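# Shut the coffee maker lid until it latches

## Task

Push the coffee maker's lid down until it snaps closed and latches, with the machine still standing upright afterwards.

## Robot and tools

Setup: two arms stand at a table. left_arm carries a five-finger left hand and has its base at (+0.048, +0.371, +0.043) m. right_arm carries a right hand, based at (-0.011, -0.276, +0.036) m. Both bases are yawed very slightly. A post is fixed to the floor behind the arms, and loose objects may occasionally get a small shove. The coffee maker must stay upright and on the table; anything falling off, or set down off the table, fails the job.

Frames: the scene frame has its origin at table-top height, midway between the nominal bases. +z is up, +x points out over the table, and left_arm sits on the +y side (not to be confused with image left/right). Reported end_effector_position (m) and end_effector_quat_wxyz are in this frame. Pose offsets in commands are instead taken along the axes of each arm's own current Hand target.

Hand point: a point fixed to the palm, 0.05 m in front of it and 0.15 m out from the wrist's mounting face. Its +z runs along the straight fingers, +y points out of the palm, and +x runs across the palm; on the right hand +x points away from the thumb, on the left hand toward it. Straight fingertips reach 0.06 to 0.07 m past the point along +z, and their centre lines lie 0.06 m toward -y. A wrist bracket on the little-finger side sticks out up to 0.10 m across the palm and can strike things.

The 28-number row (all values in [-1, 1]), used by both execute_actions and move: left_arm dx, dy, dz, rx, ry, rz; then left hand little, ring, middle, index, thumb_bend, thumb_turn, force_limit, speed; then the same fourteen for right_arm. The six pose numbers are an offset, not a pose: they are measured from the arm's Hand target as it stood when the action (or move) began, along that target's axes. 1.0 equals 0.6 m or 180 degrees; rx, ry, rz form a single rotation vector. Every row of one action counts from the same start, and a repeated offset moves the arm again. Six zeros means nothing new for that arm. The hand numbers are absolute targets: fingers +1 straight, -1 curled; thumb_bend +1 straight, -1 fully bent; thumb_turn +1 beside the palm, -1 across in front of it. force_limit maps -1 to about 0 N and +1 to 10 N (15 N for the two thumb motors). speed rises from near zero at -1 to full at +0.48 and stays full above; full travel takes 0.49 s. To leave a hand unchanged, resend its last commanded eight numbers; if none were ever sent, send its hand_measured six values plus hand_force_limit and hand_speed.

Tools:
- execute_actions(actions, cameras): actions is a list of actions; each action is a table of up to 15 rows, one per 1/30 s step, and a short table repeats its last row up to step 15. cameras is an optional list of names, ["all"] or []. An empty actions list returns images.
- move(target, speed, blend, blocking, cameras): target is one row or a list of up to 15 rows, every one offset from the same starting Hand targets. speed is in m/s, 0.002 to 4.3, default 0.25 (turn rate capped at twice that in rad/s). blend is in m (0 = stop at each target). blocking=false returns after about 0.5 s while the motion continues. Paths are straight, capped at 10 s, and do not avoid obstacles or the other arm; faster means harder contact and more lag.
- wait(seconds): 0 to 3600, sends nothing new.
- stop(): brakes a running move.
- zoom_image(camera, region): camera is cam_high, cam_low, cam_left_wrist or cam_right_wrist; region [x0, y0, x1, y1] in pixels, at most 504 by 504.
- show_instructions(): shows reference pages.
- finished_scene(scene=1): ends the scene for good.

Controller behaviour: each step the commanded orientation is clipped to within 40 degrees of the measured one. Hand target in a result is the last commanded pose after clipping. The hand often rests 1 to 3 cm (sometimes 5) from it, usually below, without any contact; an execute_actions call with zero offsets re-requests it, or send the remaining gap as an offset. Small commands may not move the arm at all. A blocked arm keeps pressing; to release, command a target back past the hand point.

Result lines: Hand target, end_effector_position and quat, joint positions and velocities ("within noise" when still), joint torques (items 3 and 4 wrap at ±28 N m), hand_measured, hand_stopped_by (moving, target, force, stalled, fault), hand_load_n (positive pushes a finger open), hand_force_limit, hand_speed. execute_actions also lists end_effector_position at some steps. move adds a "move:" line with the ending (done, off_target, moving, held, fault) and limits (paced = pose clipped, held = steps withheld). MOTOR HOT warns of heating; OVER-TEMPERATURE FAULT means that arm went limp for 30 to 60 s.

Cameras: cam_high and cam_low (504x504), cam_left_wrist and cam_right_wrist (672x504).

Avoid: slamming the lid or hitting the machine hard enough to topple or slide it off the table, ramming fixed parts, the two arms pressing into each other, heavy loads on fingers, and long pushes or stretched holds that overheat motors.

Each tool is called after "Call:" as name(argument=value, ...), one argument or row to a line, values as JSON.

Reference images:

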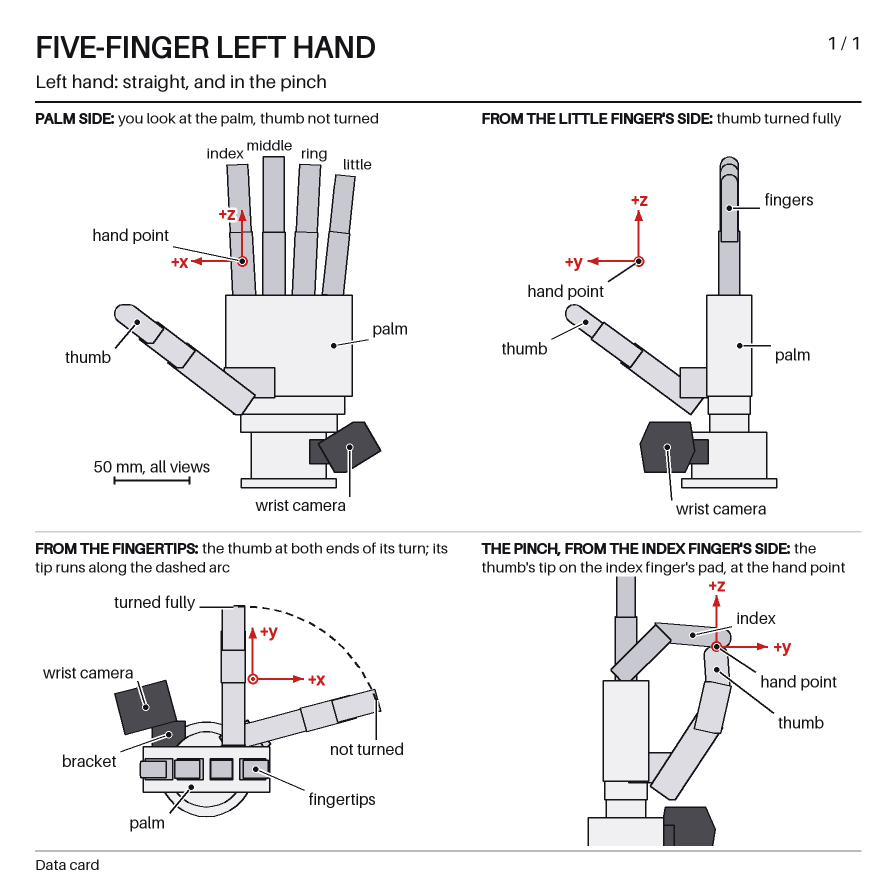

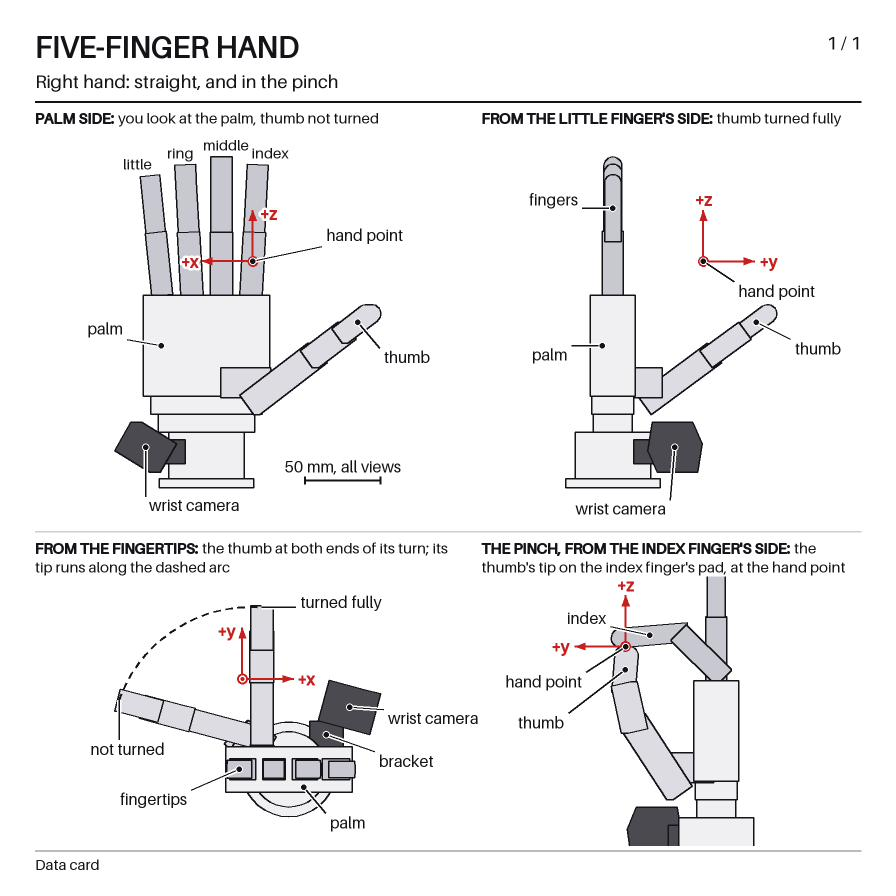

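## Session

Call:
execute_actions(
  actions=[],
)

Scene clock: 0.00 s.
left_arm: end_effector_position=(+0.6720, +0.5414, +0.3683) hand_measured=(+1.000, +1.000, +1.000, +1.000, +1.000, +1.000) hand_load_n=(+0.0, +0.0, +0.0, +0.0, +0.0, +0.0) hand_stopped_by=(target, target, target, target, target, target) hand_force_limit=0.00 hand_speed=-0.80 end_effector_quat_wxyz=(+0.566, -0.605, +0.527, -0.190) | right_arm: end_effector_position=(+0.2016, -0.7394, +0.4043) hand_measured=(+1.000, +1.000, +1.000, +1.000, +1.000, +1.000) hand_load_n=(+0.0, +0.0, +0.0, +0.0, +0.0, +0.0) hand_stopped_by=(target, target, target, target, target, target) hand_force_limit=0.00 hand_speed=-0.80 end_effector_quat_wxyz=(-0.457, -0.075, +0.788, -0.406)
Joint positions: left_arm=[0.214 1.431 1.31 -0.187 -0.327 0.291] | right_arm=[-0.761 1.629 1.745 -1.529 1.312 0.467]
Joint velocities: within noise
Joint torques (N m): no reading
Heat: left arm: hottest wrist roll 25 °C; right arm: hottest waist 24 °C.
Hand target: left_arm +0.6766, +0.5422, +0.3839; +0.575, -0.600, +0.520, -0.197 | right_arm +0.2034, -0.7412, +0.4144; -0.451, -0.066, +0.788, -0.414

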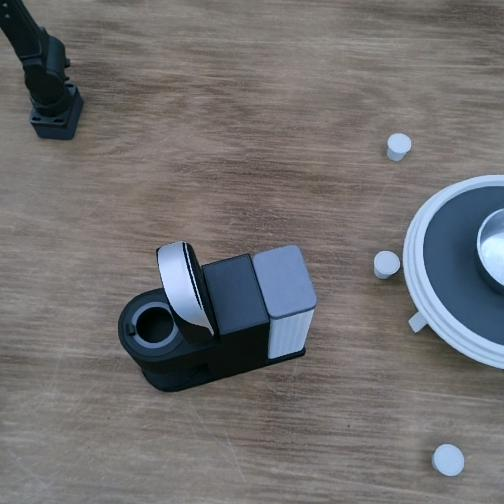

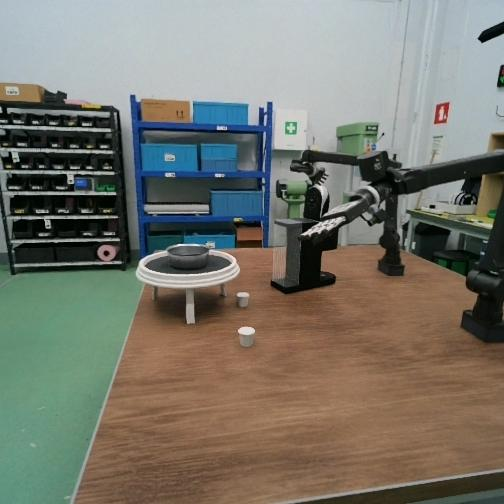

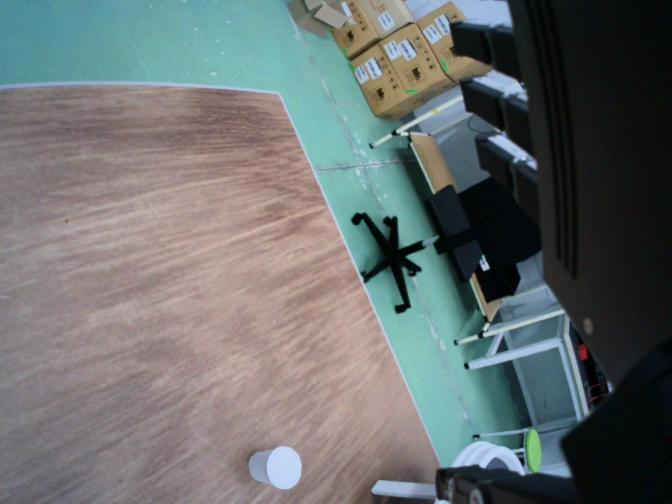

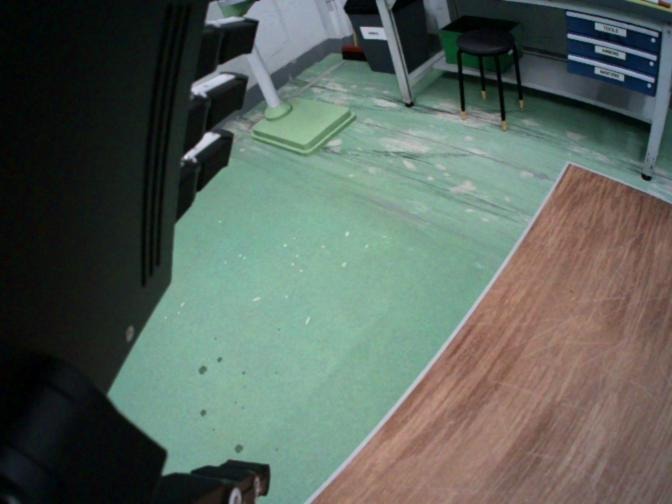

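Call:
zoom_image(
  camera="cam_high",
  region=[90, 210, 340, 410],
)

Call:
zoom_image(
  camera="cam_low",
  region=[250, 140, 400, 310],
)

Scaled by 2.016 from the camera's image (finer frame: 720x720).

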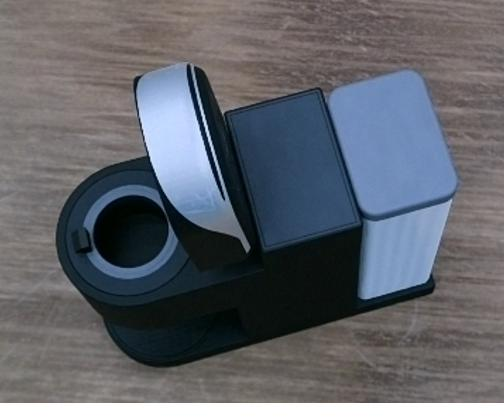

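Scaled by 2.965 from the camera's image (finer frame: 720x720).

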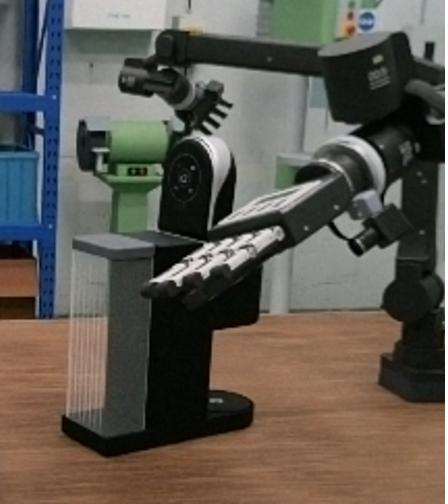

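Call:
move(
  target=[0,0,0,0,0,0,1,1,1,1,1,1,0,-0.8,0.063,0.0795,-0.234,0.054,-0.247,0.022,1,1,1,1,1,1,0,-0.8],
  cameras=["cam_right_wrist","cam_high"],
)

Scene clock: 17.83 s.
left_arm: end_effector_position=(+0.6720, +0.5414, +0.3683) hand_measured=(+1.000, +1.000, +1.000, +1.000, +1.000, +1.000) hand_load_n=(+0.0, +0.0, +0.0, +0.0, +0.0, +0.0) hand_stopped_by=(target, target, target, target, target, target) hand_force_limit=0.00 hand_speed=-0.80 end_effector_quat_wxyz=(+0.566, -0.605, +0.527, -0.190) | right_arm: end_effector_position=(+0.2454, -0.6017, +0.4455) hand_measured=(+1.000, +1.000, +1.000, +1.000, +1.000, +1.000) hand_load_n=(+0.0, +0.0, +0.0, +0.0, +0.0, +0.0) hand_stopped_by=(target, target, target, target, target, target) hand_force_limit=0.00 hand_speed=-0.80 end_effector_quat_wxyz=(-0.107, -0.224, +0.869, -0.428)
Joint positions: left_arm=[0.214 1.431 1.31 -0.187 -0.327 0.291] | right_arm=[-0.661 1.151 1.512 -1.238 0.651 0.131]
Joint torques (N m): left_arm=[-0.09 -12.69 10.26 2.48 -0.21 -0.06] | right_arm=[0.91 -7.71 9.39 2.3 0.22 -0.21]
Heat: left arm: hottest shoulder 25 °C; right arm: hottest elbow 26 °C.
Hand target: left_arm +0.6766, +0.5422, +0.3839; +0.575, -0.600, +0.520, -0.197 | right_arm +0.2505, -0.6001, +0.4502; -0.098, -0.228, +0.864, -0.437
Off the commanded pose: left_arm 0.016 m, 2 deg | right_arm 0.007 m, 2 deg.
move: done
cam_right_wrist: T_world_to_cam=[[-0.69523, 0.37702, -0.61198, 0.67668], [0.57873, 0.79854, -0.16551, 0.41385], [0.42629, -0.46924, -0.77336, 0.0736]] pos_world=[0.19956, -0.55107, 0.53952]
Images, in order (width x height): cam_high 504x504, cam_right_wrist 672x504.

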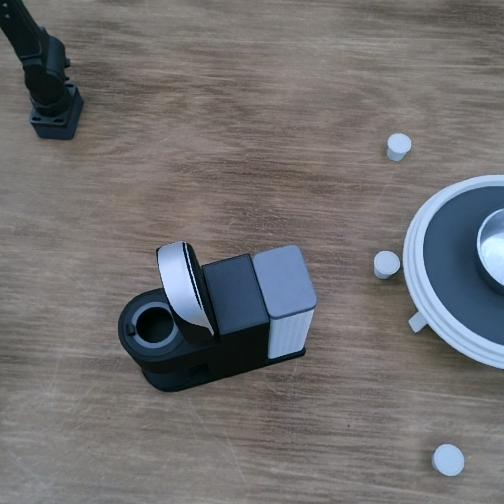

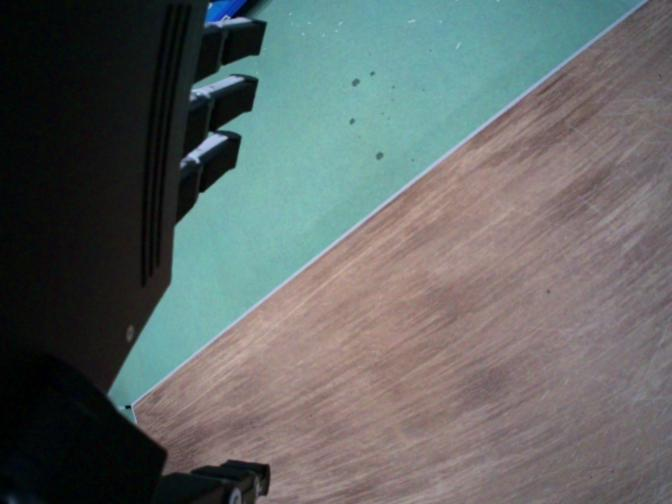

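Call:
move(
  target=[0,0,0,0,0,0,1,1,1,1,1,1,0,-0.8,-0.048,0.163,-0.501,0.134,-0.405,-0.153,1,1,1,1,1,1,0,-0.8],
  cameras=["all"],
)

Scene clock: 27.57 s.
left_arm: end_effector_position=(+0.6720, +0.5414, +0.3683) hand_measured=(+1.000, +1.000, +1.000, +1.000, +1.000, +1.000) hand_load_n=(-0.5, +0.0, +0.0, +0.0, +0.0, +0.0) hand_stopped_by=(target, target, target, target, target, target) hand_force_limit=0.00 hand_speed=-0.80 end_effector_quat_wxyz=(+0.566, -0.605, +0.527, -0.190) | right_arm: end_effector_position=(+0.2245, -0.3072, +0.5327) hand_measured=(+1.000, +1.000, +1.000, +1.000, +1.000, +1.000) hand_load_n=(+0.0, +0.0, +0.0, +0.0, +0.0, +0.0) hand_stopped_by=(target, target, target, target, target, target) hand_force_limit=0.00 hand_speed=-0.80 end_effector_quat_wxyz=(-0.375, +0.632, -0.593, +0.329)
Joint positions: left_arm=[0.214 1.431 1.31 -0.187 -0.327 0.291] | right_arm=[-0.62 0.735 1.472 -1.406 -0.628 -0.401]
Joint torques (N m): left_arm=[-0.09 -12.75 10.25 2.48 -0.21 -0.06] | right_arm=[1.26 -0.85 11.79 1.36 -0.49 -0.2]
Heat: left arm: hottest elbow 26 °C; right arm: hottest elbow 26 °C.
Hand target: left_arm +0.6766, +0.5422, +0.3839; +0.575, -0.600, +0.520, -0.197 | right_arm +0.2196, -0.3004, +0.5502; -0.378, +0.638, -0.577, +0.343
Off the commanded pose: left_arm 0.016 m, 2 deg | right_arm 0.019 m, 3 deg.
move: off_target (right_arm)
cam_right_wrist: T_world_to_cam=[[-0.4, -0.27302, -0.87491, 0.47865], [-0.65012, 0.75739, 0.06088, 0.34781], [0.64602, 0.59314, -0.48045, 0.40915]] pos_world=[0.15326, -0.37543, 0.59417]

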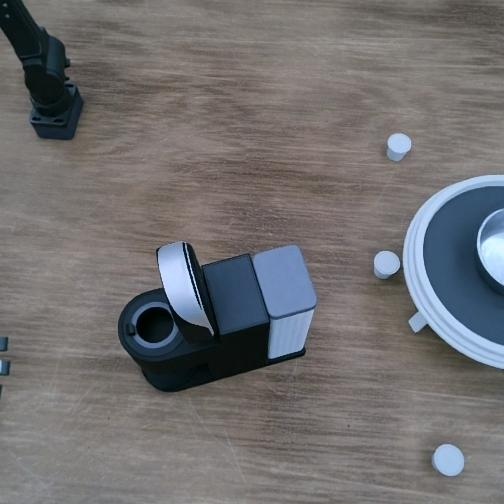

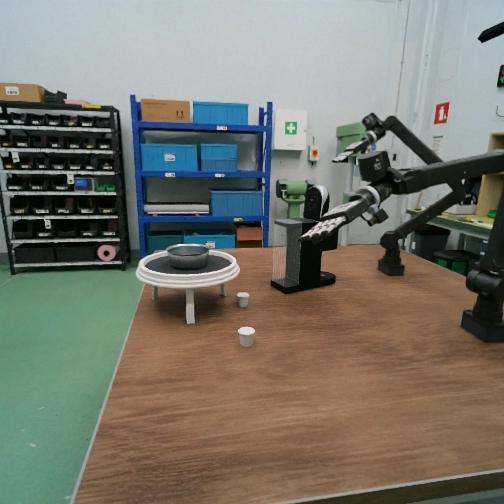

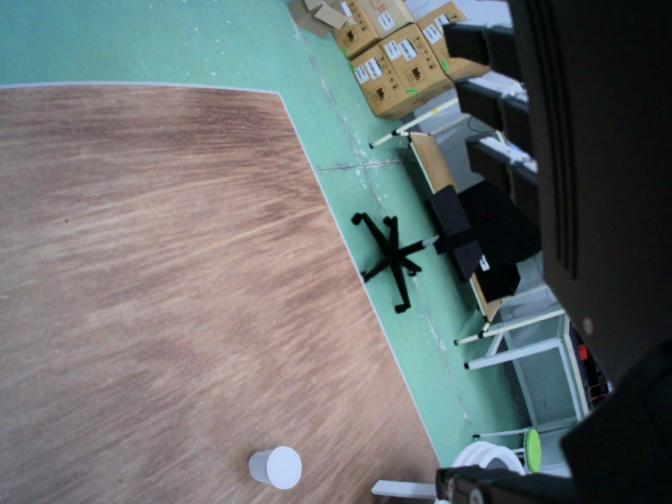

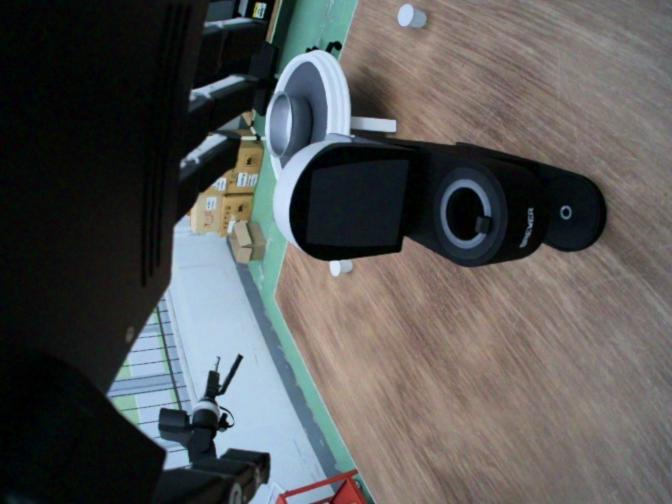

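Call:
zoom_image(
  camera="cam_right_wrist",
  region=[260, 100, 620, 300],
)

Call:
zoom_image(
  camera="cam_low",
  region=[250, 160, 400, 310],
)

Scaled by 1.400 from the camera's image (finer frame: 960x720).

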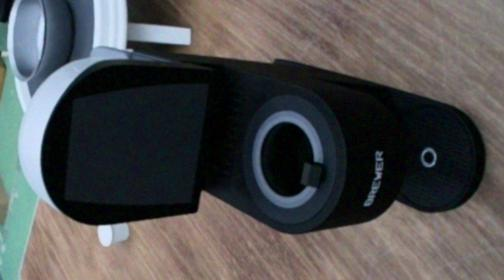

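Scaled by 3.360 from the camera's image (finer frame: 720x720).

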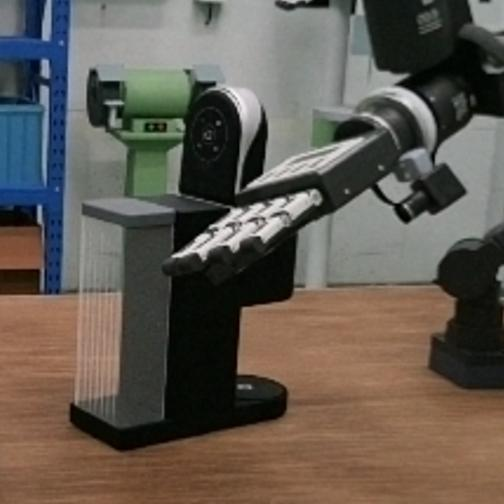

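Call:
move(
  target=[0,0,0,0,0,0,1,1,1,1,1,1,0,-0.8,-0.219,-0.159,0.3945,-0.118,-0.068,-0.056,1,1,1,1,1,1,0,-0.8],
  cameras=["all"],
  speed=0.2,
)

Scene clock: 34.63 s.
left_arm: end_effector_position=(+0.6720, +0.5414, +0.3683) hand_measured=(+1.000, +1.000, +1.000, +1.000, +1.000, +1.000) hand_load_n=(+0.0, +0.0, +0.0, +0.0, +0.0, +0.0) hand_stopped_by=(target, target, target, target, target, target) hand_force_limit=0.00 hand_speed=-0.80 end_effector_quat_wxyz=(+0.566, -0.605, +0.527, -0.190) | right_arm: end_effector_position=(+0.4587, -0.1486, +0.5038) hand_measured=(+1.000, +1.000, +1.000, +1.000, +1.000, +1.000) hand_load_n=(+0.0, +0.0, +0.0, +0.0, +0.0, +0.0) hand_stopped_by=(target, target, target, target, target, target) hand_force_limit=0.00 hand_speed=-0.80 end_effector_quat_wxyz=(-0.273, +0.779, -0.533, +0.184)
Joint positions: left_arm=[0.214 1.431 1.31 -0.187 -0.327 0.291] | right_arm=[0.203 1.463 2.019 -1.466 -0.127 -0.155]
Joint torques (N m): left_arm=[-0.03 -12.81 10.24 2.5 -0.21 -0.06] | right_arm=[0.85 -10.34 12.88 0.92 0.06 -0.05]
Heat: left arm: hottest elbow 27 °C; right arm: hottest elbow 27 °C.
Hand target: left_arm +0.6766, +0.5422, +0.3839; +0.575, -0.600, +0.520, -0.197 | right_arm +0.4588, -0.1445, +0.5204; -0.282, +0.777, -0.529, +0.193
Off the commanded pose: left_arm 0.016 m, 2 deg | right_arm 0.017 m, 2 deg.
move: off_target (right_arm)
cam_right_wrist: T_world_to_cam=[[-0.56421, -0.5022, -0.65533, 0.52088], [-0.79028, 0.55827, 0.25257, 0.31987], [0.23902, 0.6604, -0.71186, 0.46322]] pos_world=[0.43595, -0.2229, 0.59031]

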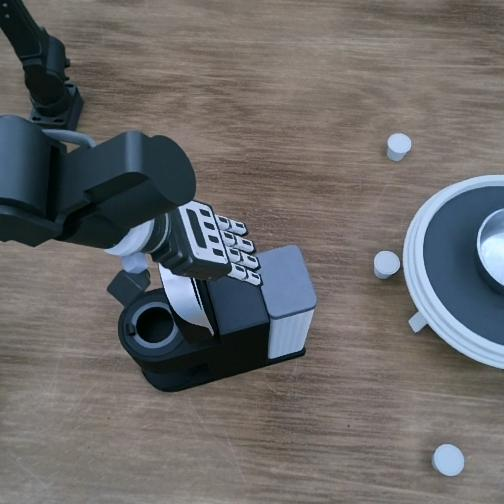

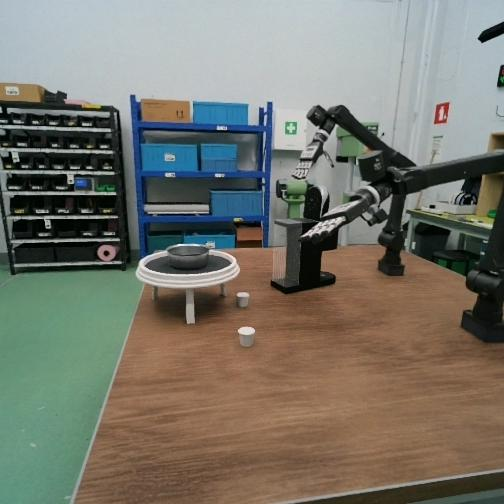

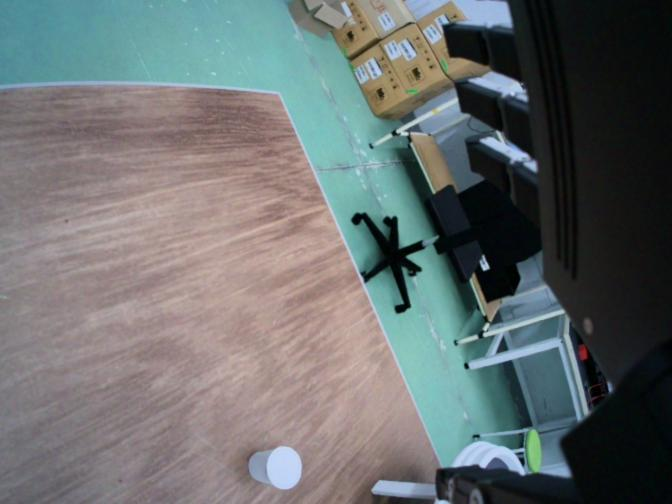

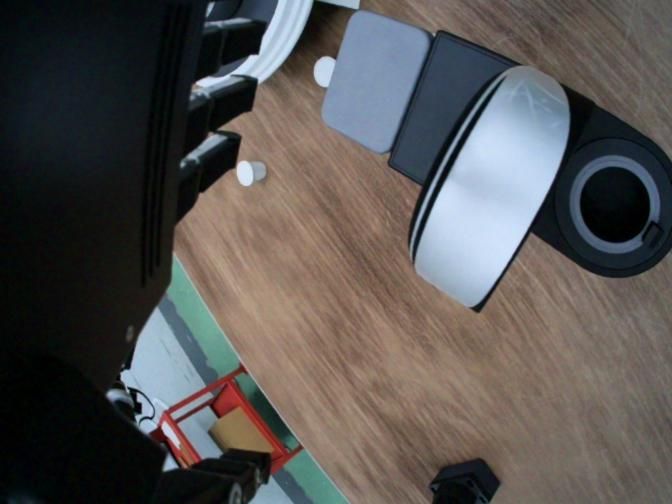

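Call:
move(
  target=[0,0,0,0,0,0,1,1,1,1,1,1,0,-0.8,0,0.09,0.107,0,0,0,1,1,1,1,1,1,0,-0.8],
  cameras=["all"],
  speed=0.12,
)

Scene clock: 38.73 s.
left_arm: end_effector_position=(+0.6720, +0.5414, +0.3683) hand_measured=(+1.000, +1.000, +1.000, +1.000, +1.000, +1.000) hand_load_n=(+0.0, +0.0, +0.0, +0.0, +0.0, +0.0) hand_stopped_by=(target, target, target, target, target, target) hand_force_limit=0.00 hand_speed=-0.80 end_effector_quat_wxyz=(+0.566, -0.605, +0.527, -0.190) | right_arm: end_effector_position=(+0.4591, -0.1486, +0.4277) hand_measured=(+1.000, +1.000, +1.000, +1.000, +1.000, +1.000) hand_load_n=(+0.0, +0.0, +0.0, +0.0, +0.0, +0.0) hand_stopped_by=(target, target, target, target, target, target) hand_force_limit=0.00 hand_speed=-0.80 end_effector_quat_wxyz=(-0.270, +0.780, -0.534, +0.182)
Joint positions: left_arm=[0.214 1.431 1.31 -0.187 -0.327 0.291] | right_arm=[0.203 1.374 1.709 -1.252 -0.127 -0.155]
Joint torques (N m): left_arm=[-0.09 -12.75 10.25 2.5 -0.22 -0.06] | right_arm=[1.32 -11.63 9.4 2.28 0.01 -0.08]
Heat: left arm: hottest elbow 27 °C; right arm: hottest elbow 28 °C.
Hand target: left_arm +0.6766, +0.5422, +0.3839; +0.575, -0.600, +0.520, -0.197 | right_arm +0.4588, -0.1447, +0.4364; -0.282, +0.777, -0.529, +0.193
Off the commanded pose: left_arm 0.016 m, 2 deg | right_arm 0.010 m, 2 deg.
move: done
cam_right_wrist: T_world_to_cam=[[-0.56911, -0.50301, -0.65046, 0.47125], [-0.78835, 0.55862, 0.25777, 0.33627], [0.2337, 0.65949, -0.71446, 0.41228]] pos_world=[0.43694, -0.2227, 0.51441]

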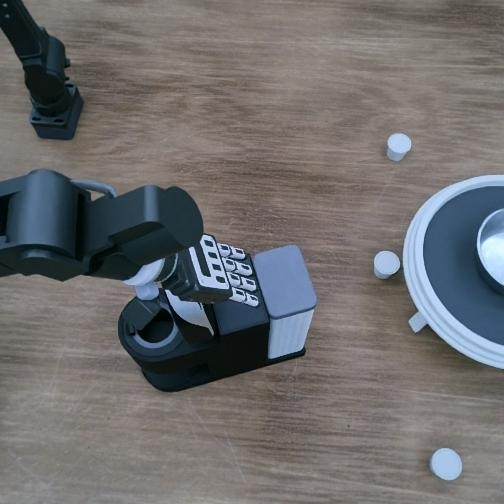

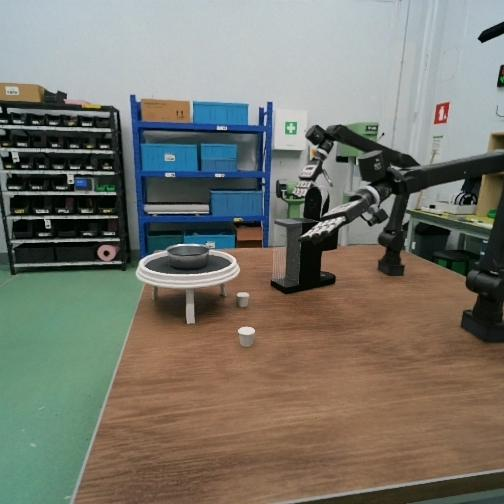

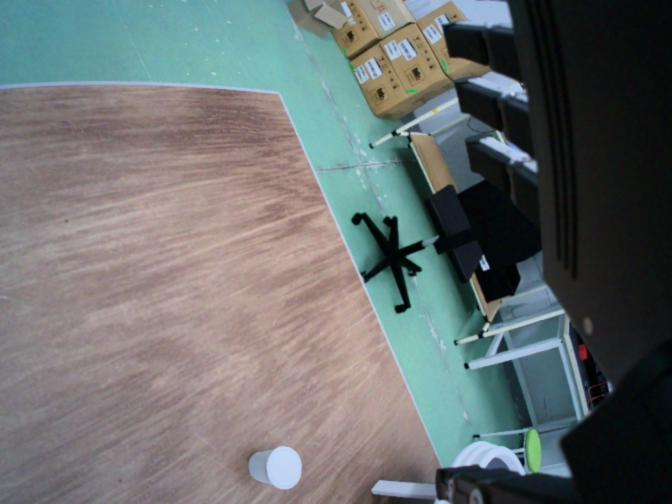

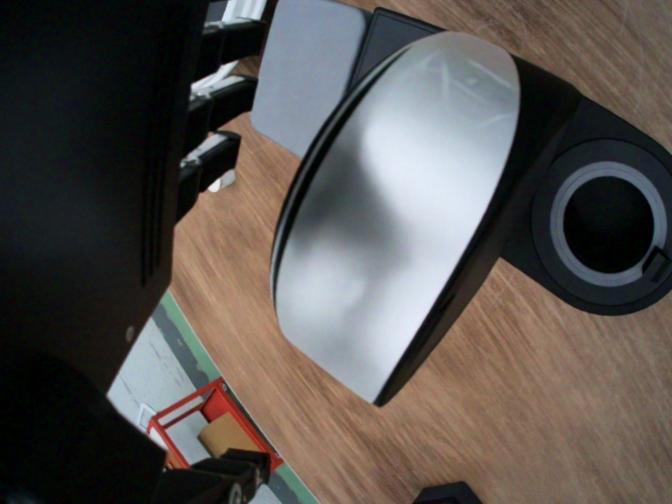

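Call:
move(
  target=[0,0,0,0,0,0,1,1,1,1,1,1,0,-0.8,0,0.0766,-0.0643,0,0,0,1,1,1,1,1,1,0,-0.8],
  cameras=["all"],
  speed=0.08,
)

Scene clock: 40.37 s.
left_arm: end_effector_position=(+0.6720, +0.5414, +0.3683) hand_measured=(+1.000, +1.000, +1.000, +1.000, +1.000, +1.000) hand_load_n=(+0.0, +0.0, +0.0, +0.0, +0.0, +0.0) hand_stopped_by=(target, target, target, target, target, target) hand_force_limit=0.00 hand_speed=-0.80 end_effector_quat_wxyz=(+0.566, -0.605, +0.527, -0.190) | right_arm: end_effector_position=(+0.4071, -0.1595, +0.4369) hand_measured=(+1.000, +1.000, +1.000, +1.000, +1.000, +1.000) hand_load_n=(+0.0, +0.0, +0.0, +0.0, +0.0, -0.5) hand_stopped_by=(target, target, target, target, target, target) hand_force_limit=0.00 hand_speed=-0.80 end_effector_quat_wxyz=(-0.284, +0.777, -0.529, +0.190)
Joint positions: left_arm=[0.214 1.431 1.31 -0.187 -0.327 0.291] | right_arm=[0.193 1.225 1.589 -1.249 -0.142 -0.162]
Joint torques (N m): left_arm=[-0.09 -12.75 10.24 2.48 -0.22 -0.06] | right_arm=[-0.5 -8.88 8.72 1.39 -0.15 -0.27]
Heat: left arm: hottest elbow 27 °C; right arm: hottest elbow 28 °C.
Hand target: left_arm +0.6766, +0.5422, +0.3839; +0.575, -0.600, +0.520, -0.197 | right_arm +0.4029, -0.1667, +0.4366; -0.282, +0.777, -0.529, +0.193
Off the commanded pose: left_arm 0.016 m, 2 deg | right_arm 0.008 m, 0 deg.
move: done
cam_right_wrist: T_world_to_cam=[[-0.54586, -0.49746, -0.67422, 0.44405], [-0.79891, 0.55155, 0.23987, 0.31002], [0.25254, 0.66957, -0.6985, 0.42518]] pos_world=[0.38269, -0.23478, 0.522]

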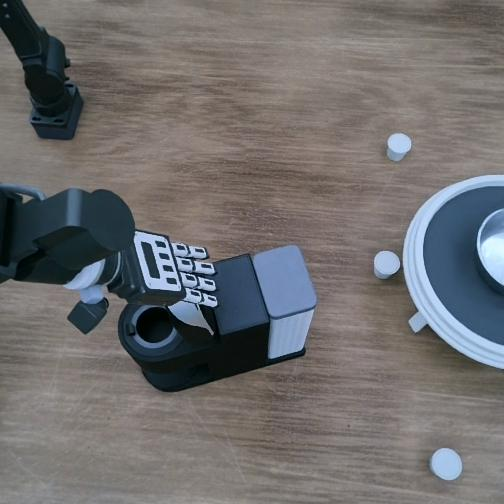

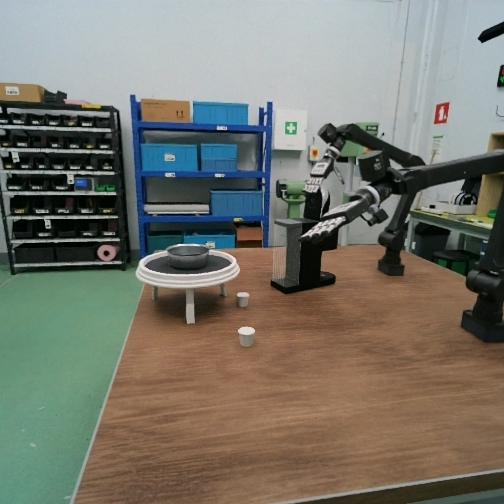

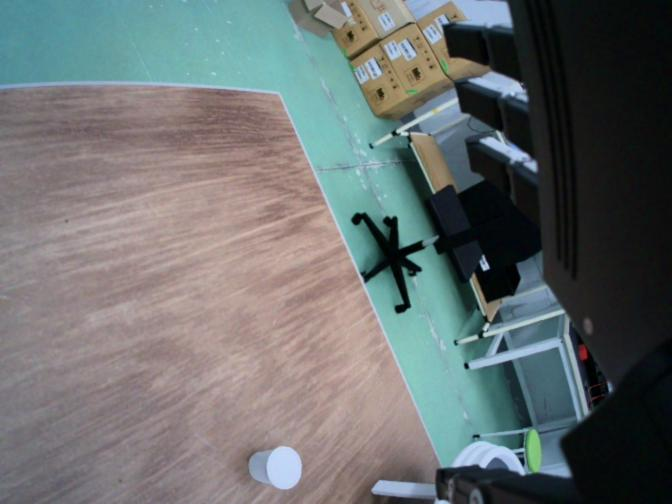

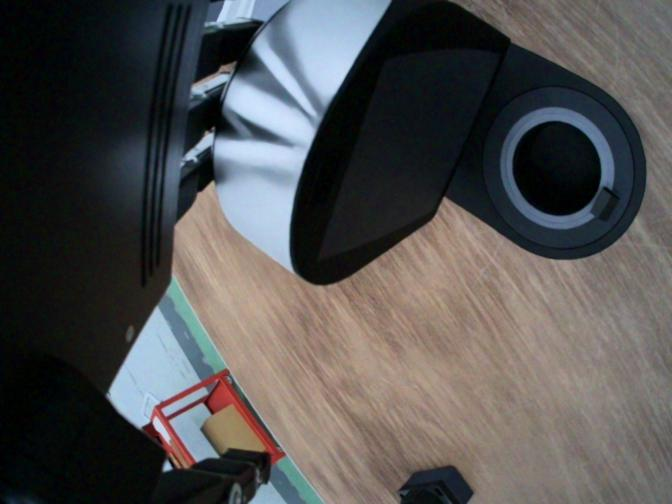

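Call:
zoom_image(
  camera="cam_low",
  region=[260, 110, 400, 250],
)

Call:
zoom_image(
  camera="cam_right_wrist",
  region=[150, 0, 450, 300],
)

Call:
zoom_image(
  camera="cam_high",
  region=[100, 200, 300, 400],
)

Scaled by 3.600 from the camera's image (finer frame: 720x720).

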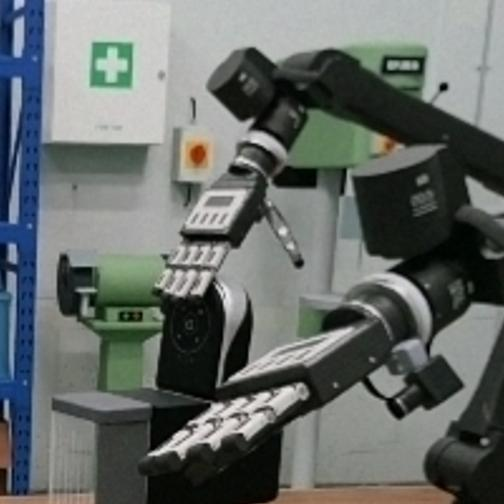

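Scaled by 1.680 from the camera's image (finer frame: 960x720).

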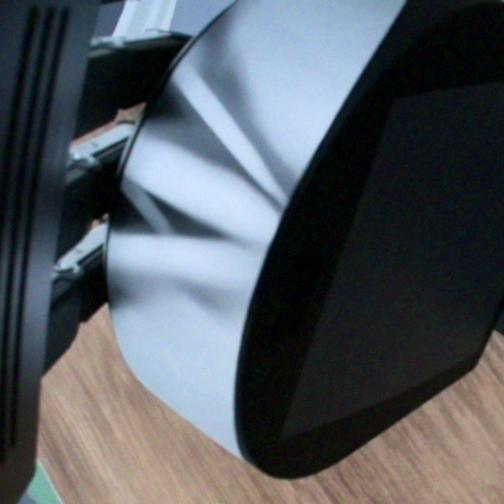

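Scaled by 2.520 from the camera's image (finer frame: 720x720).

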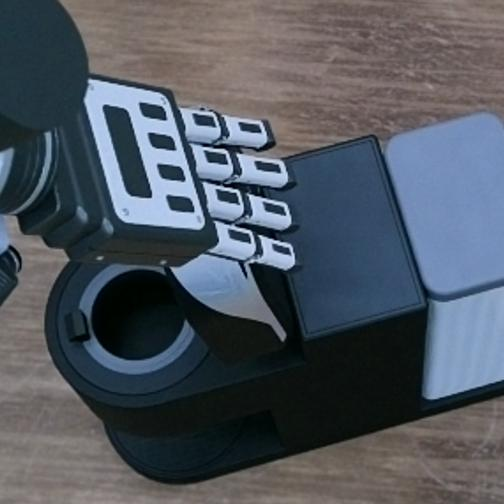

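Call:
move(
  target=[0,0,0,0,0,0,1,1,1,1,1,1,0,-0.8,0,0.032,0.034,0,0,0,1,1,1,1,1,1,0,-0.8],
  cameras=["cam_low","cam_right_wrist"],
  speed=0.08,
)

Scene clock: 45.63 s.
left_arm: end_effector_position=(+0.6720, +0.5414, +0.3683) hand_measured=(+1.000, +1.000, +1.000, +1.000, +1.000, +1.000) hand_load_n=(+0.0, +0.0, +0.0, +0.0, +0.0, -0.5) hand_stopped_by=(target, target, target, target, target, target) hand_force_limit=0.00 hand_speed=-0.80 end_effector_quat_wxyz=(+0.566, -0.605, +0.527, -0.190) | right_arm: end_effector_position=(+0.4046, -0.1604, +0.4250) hand_measured=(+1.000, +1.000, +1.000, +1.000, +1.000, +1.000) hand_load_n=(+0.0, +0.0, +0.5, +0.0, +0.0, +0.0) hand_stopped_by=(target, target, target, target, target, target) hand_force_limit=0.00 hand_speed=-0.80 end_effector_quat_wxyz=(-0.298, +0.772, -0.524, +0.203)
Joint positions: left_arm=[0.214 1.431 1.31 -0.187 -0.327 0.291] | right_arm=[0.19 1.18 1.506 -1.172 -0.145 -0.163]
Joint torques (N m): left_arm=[-0.09 -12.81 10.25 2.48 -0.21 -0.06] | right_arm=[-0.5 -7.59 7.61 1.21 -0.09 -0.25]
Heat: left arm: hottest elbow 28 °C; right arm: hottest elbow 28 °C.
Hand target: left_arm +0.6766, +0.5422, +0.3839; +0.575, -0.600, +0.520, -0.197 | right_arm +0.4015, -0.1673, +0.4084; -0.282, +0.777, -0.529, +0.193
Off the commanded pose: left_arm 0.016 m, 2 deg | right_arm 0.018 m, 2 deg.
move: off_target (right_arm)
cam_right_wrist: T_world_to_cam=[[-0.51889, -0.4916, -0.69934, 0.43495], [-0.80778, 0.54966, 0.21297, 0.32614], [0.27971, 0.67543, -0.68232, 0.40111]] pos_world=[0.37694, -0.23637, 0.5084]

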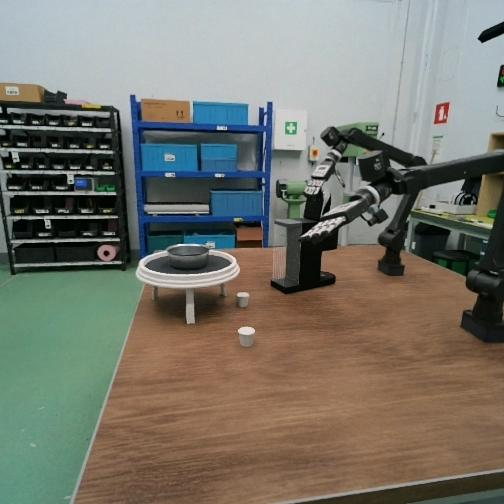

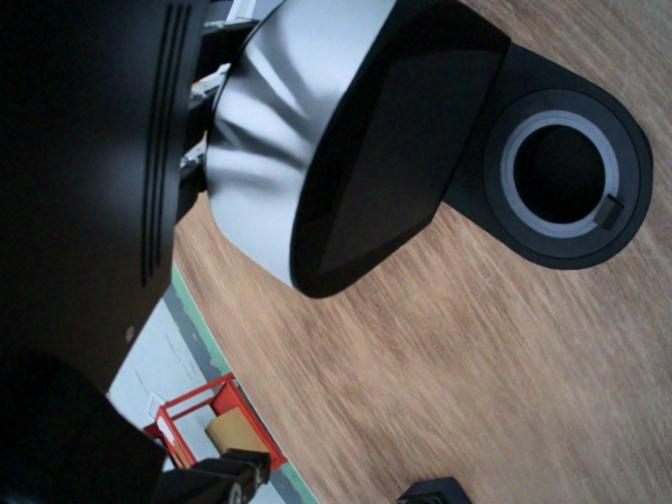

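Call:
move(
  target=[0,0,0,0,0,0,1,1,1,1,1,1,0,-0.8,0,0.0383,-0.0322,0,0,0,1,1,1,1,1,1,0,-0.8],
  cameras=["all"],
  speed=0.06,
)

Call:
zoom_image(
  camera="cam_low",
  region=[260, 110, 400, 250],
)

Scene clock: 47.27 s.
left_arm: end_effector_position=(+0.6720, +0.5414, +0.3683) hand_measured=(+1.000, +1.000, +1.000, +1.000, +1.000, +1.000) hand_load_n=(+0.0, +0.0, +0.0, +0.0, +0.0, +0.0) hand_stopped_by=(target, target, target, target, target, target) hand_force_limit=0.00 hand_speed=-0.80 end_effector_quat_wxyz=(+0.566, -0.605, +0.527, -0.190) | right_arm: end_effector_position=(+0.3821, -0.1696, +0.4194) hand_measured=(+1.000, +1.000, +1.000, +1.000, +1.000, +1.000) hand_load_n=(+0.0, +0.0, +0.0, +0.0, +0.0, +0.0) hand_stopped_by=(target, target, target, target, target, target) hand_force_limit=0.00 hand_speed=-0.80 end_effector_quat_wxyz=(-0.298, +0.773, -0.523, +0.203)
Joint positions: left_arm=[0.214 1.431 1.31 -0.187 -0.327 0.291] | right_arm=[0.173 1.117 1.444 -1.174 -0.159 -0.179]
Joint torques (N m): left_arm=[-0.15 -12.75 10.25 2.47 -0.21 -0.06] | right_arm=[-0.79 -7.3 8.23 0.55 -0.09 -0.22]
Heat: left arm: hottest elbow 28 °C; right arm: hottest elbow 28 °C.
Hand target: left_arm +0.6766, +0.5422, +0.3839; +0.575, -0.600, +0.520, -0.197 | right_arm +0.3736, -0.1782, +0.4085; -0.282, +0.777, -0.529, +0.193
Off the commanded pose: left_arm 0.016 m, 2 deg | right_arm 0.016 m, 2 deg.
move: off_target (right_arm)
cam_right_wrist: T_world_to_cam=[[-0.51609, -0.49399, -0.69974, 0.41346], [-0.81033, 0.54628, 0.212, 0.31491], [0.27753, 0.67643, -0.68222, 0.4108]] pos_world=[0.35455, -0.24567, 0.50281]

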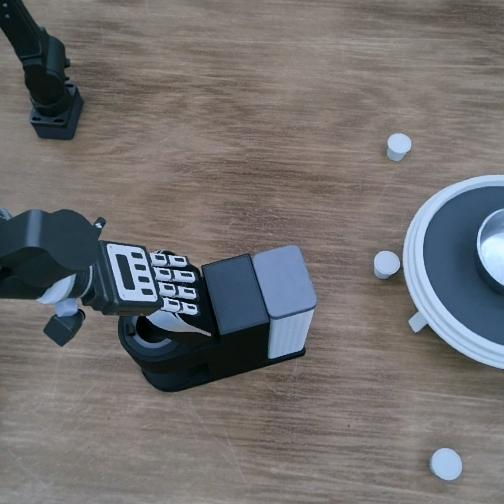

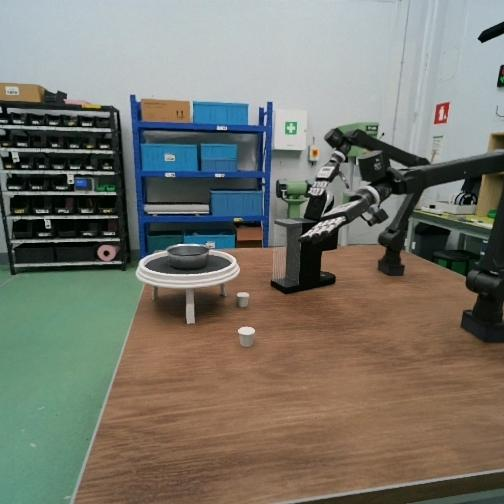

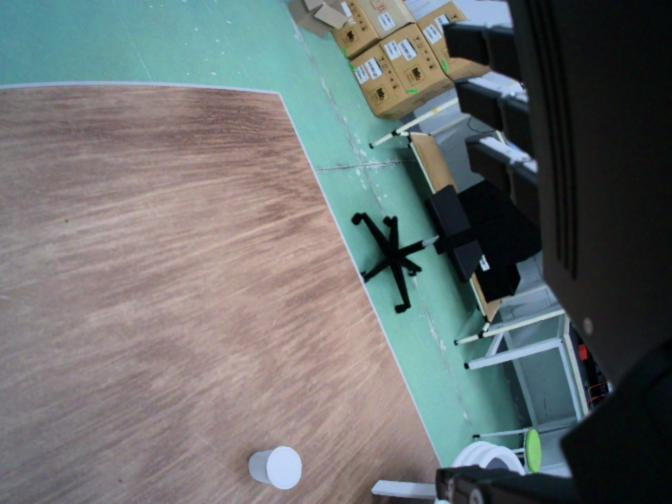

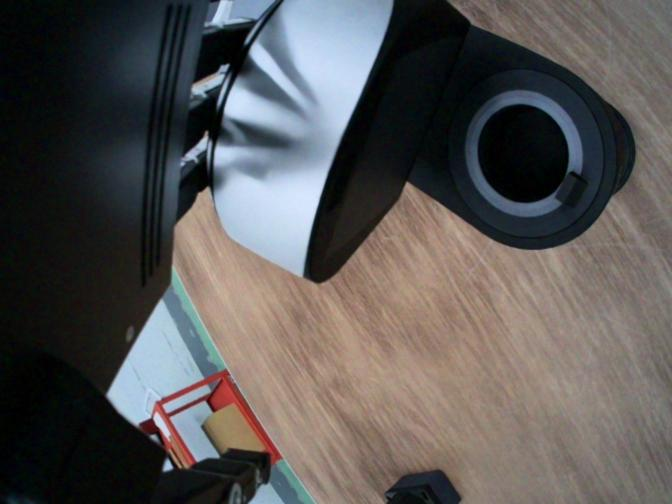

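Scaled by 3.600 from the camera's image (finer frame: 720x720).

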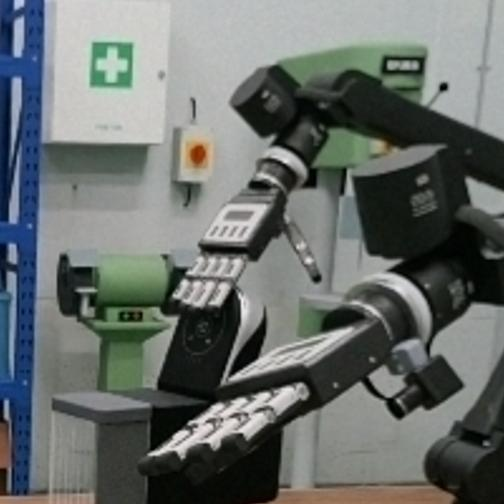

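Call:
move(
  target=[0,0,0,0,0,0,1,1,1,1,1,1,0,-0.8,0,0.0567,-0.018,0.028,0,0,1,1,1,1,1,1,0,-0.8],
  cameras=["cam_low","cam_right_wrist"],
  speed=0.06,
)

Call:
zoom_image(
  camera="cam_low",
  region=[260, 110, 400, 250],
)

Scene clock: 49.47 s.
left_arm: end_effector_position=(+0.6720, +0.5414, +0.3683) hand_measured=(+1.000, +1.000, +1.000, +1.000, +1.000, +1.000) hand_load_n=(+0.0, -0.5, +0.0, +0.0, +0.0, -0.5) hand_stopped_by=(target, target, target, target, target, target) hand_force_limit=0.00 hand_speed=-0.80 end_effector_quat_wxyz=(+0.566, -0.605, +0.527, -0.190) | right_arm: end_effector_position=(+0.3433, -0.1841, +0.3947) hand_measured=(+1.000, +1.000, +1.000, +1.000, +1.000, +1.000) hand_load_n=(+0.0, +0.0, +0.0, +0.0, +0.0, +0.0) hand_stopped_by=(target, target, target, target, target, target) hand_force_limit=0.00 hand_speed=-0.80 end_effector_quat_wxyz=(-0.315, +0.765, -0.522, +0.208)
Joint positions: left_arm=[0.214 1.431 1.31 -0.187 -0.327 0.291] | right_arm=[0.128 0.975 1.271 -1.114 -0.203 -0.196]
Joint torques (N m): left_arm=[-0.09 -12.75 10.25 2.47 -0.22 -0.06] | right_arm=[-0.97 -5.89 8.99 2.03 -0.16 -0.28]
Heat: left arm: hottest elbow 28 °C; right arm: hottest elbow 28 °C.
Hand target: left_arm +0.6766, +0.5422, +0.3839; +0.575, -0.600, +0.520, -0.197 | right_arm +0.3428, -0.1904, +0.3950; -0.316, +0.764, -0.520, +0.216
Off the commanded pose: left_arm 0.016 m, 2 deg | right_arm 0.006 m, 1 deg.
move: done
cam_right_wrist: T_world_to_cam=[[-0.49677, -0.47467, -0.72657, 0.37649], [-0.81488, 0.5432, 0.20227, 0.3016], [0.29866, 0.69255, -0.65664, 0.40013]] pos_world=[0.31329, -0.26223, 0.47528]

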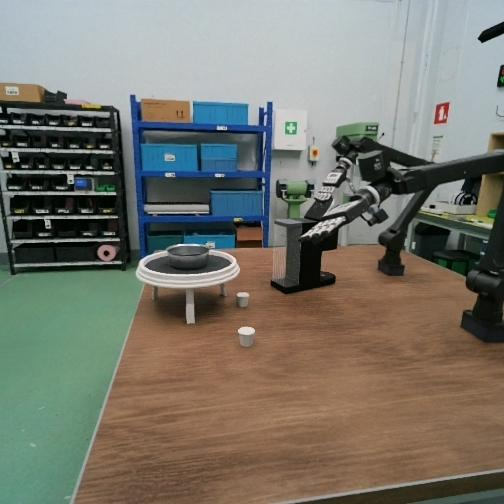

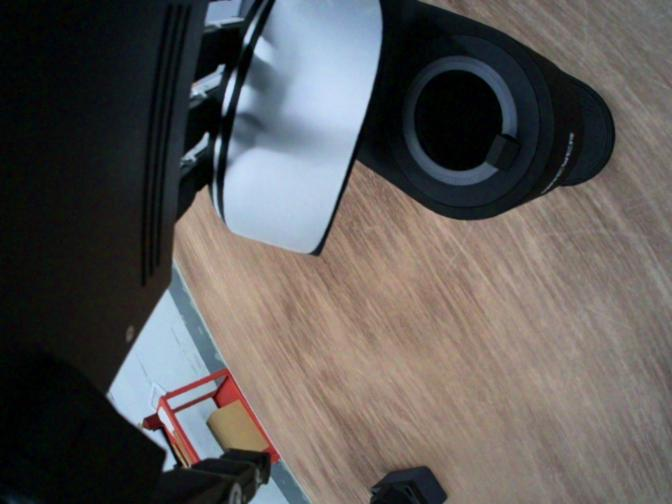

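Scaled by 3.600 from the camera's image (finer frame: 720x720).

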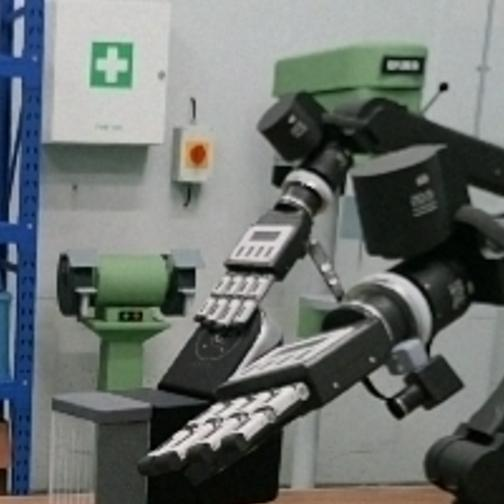

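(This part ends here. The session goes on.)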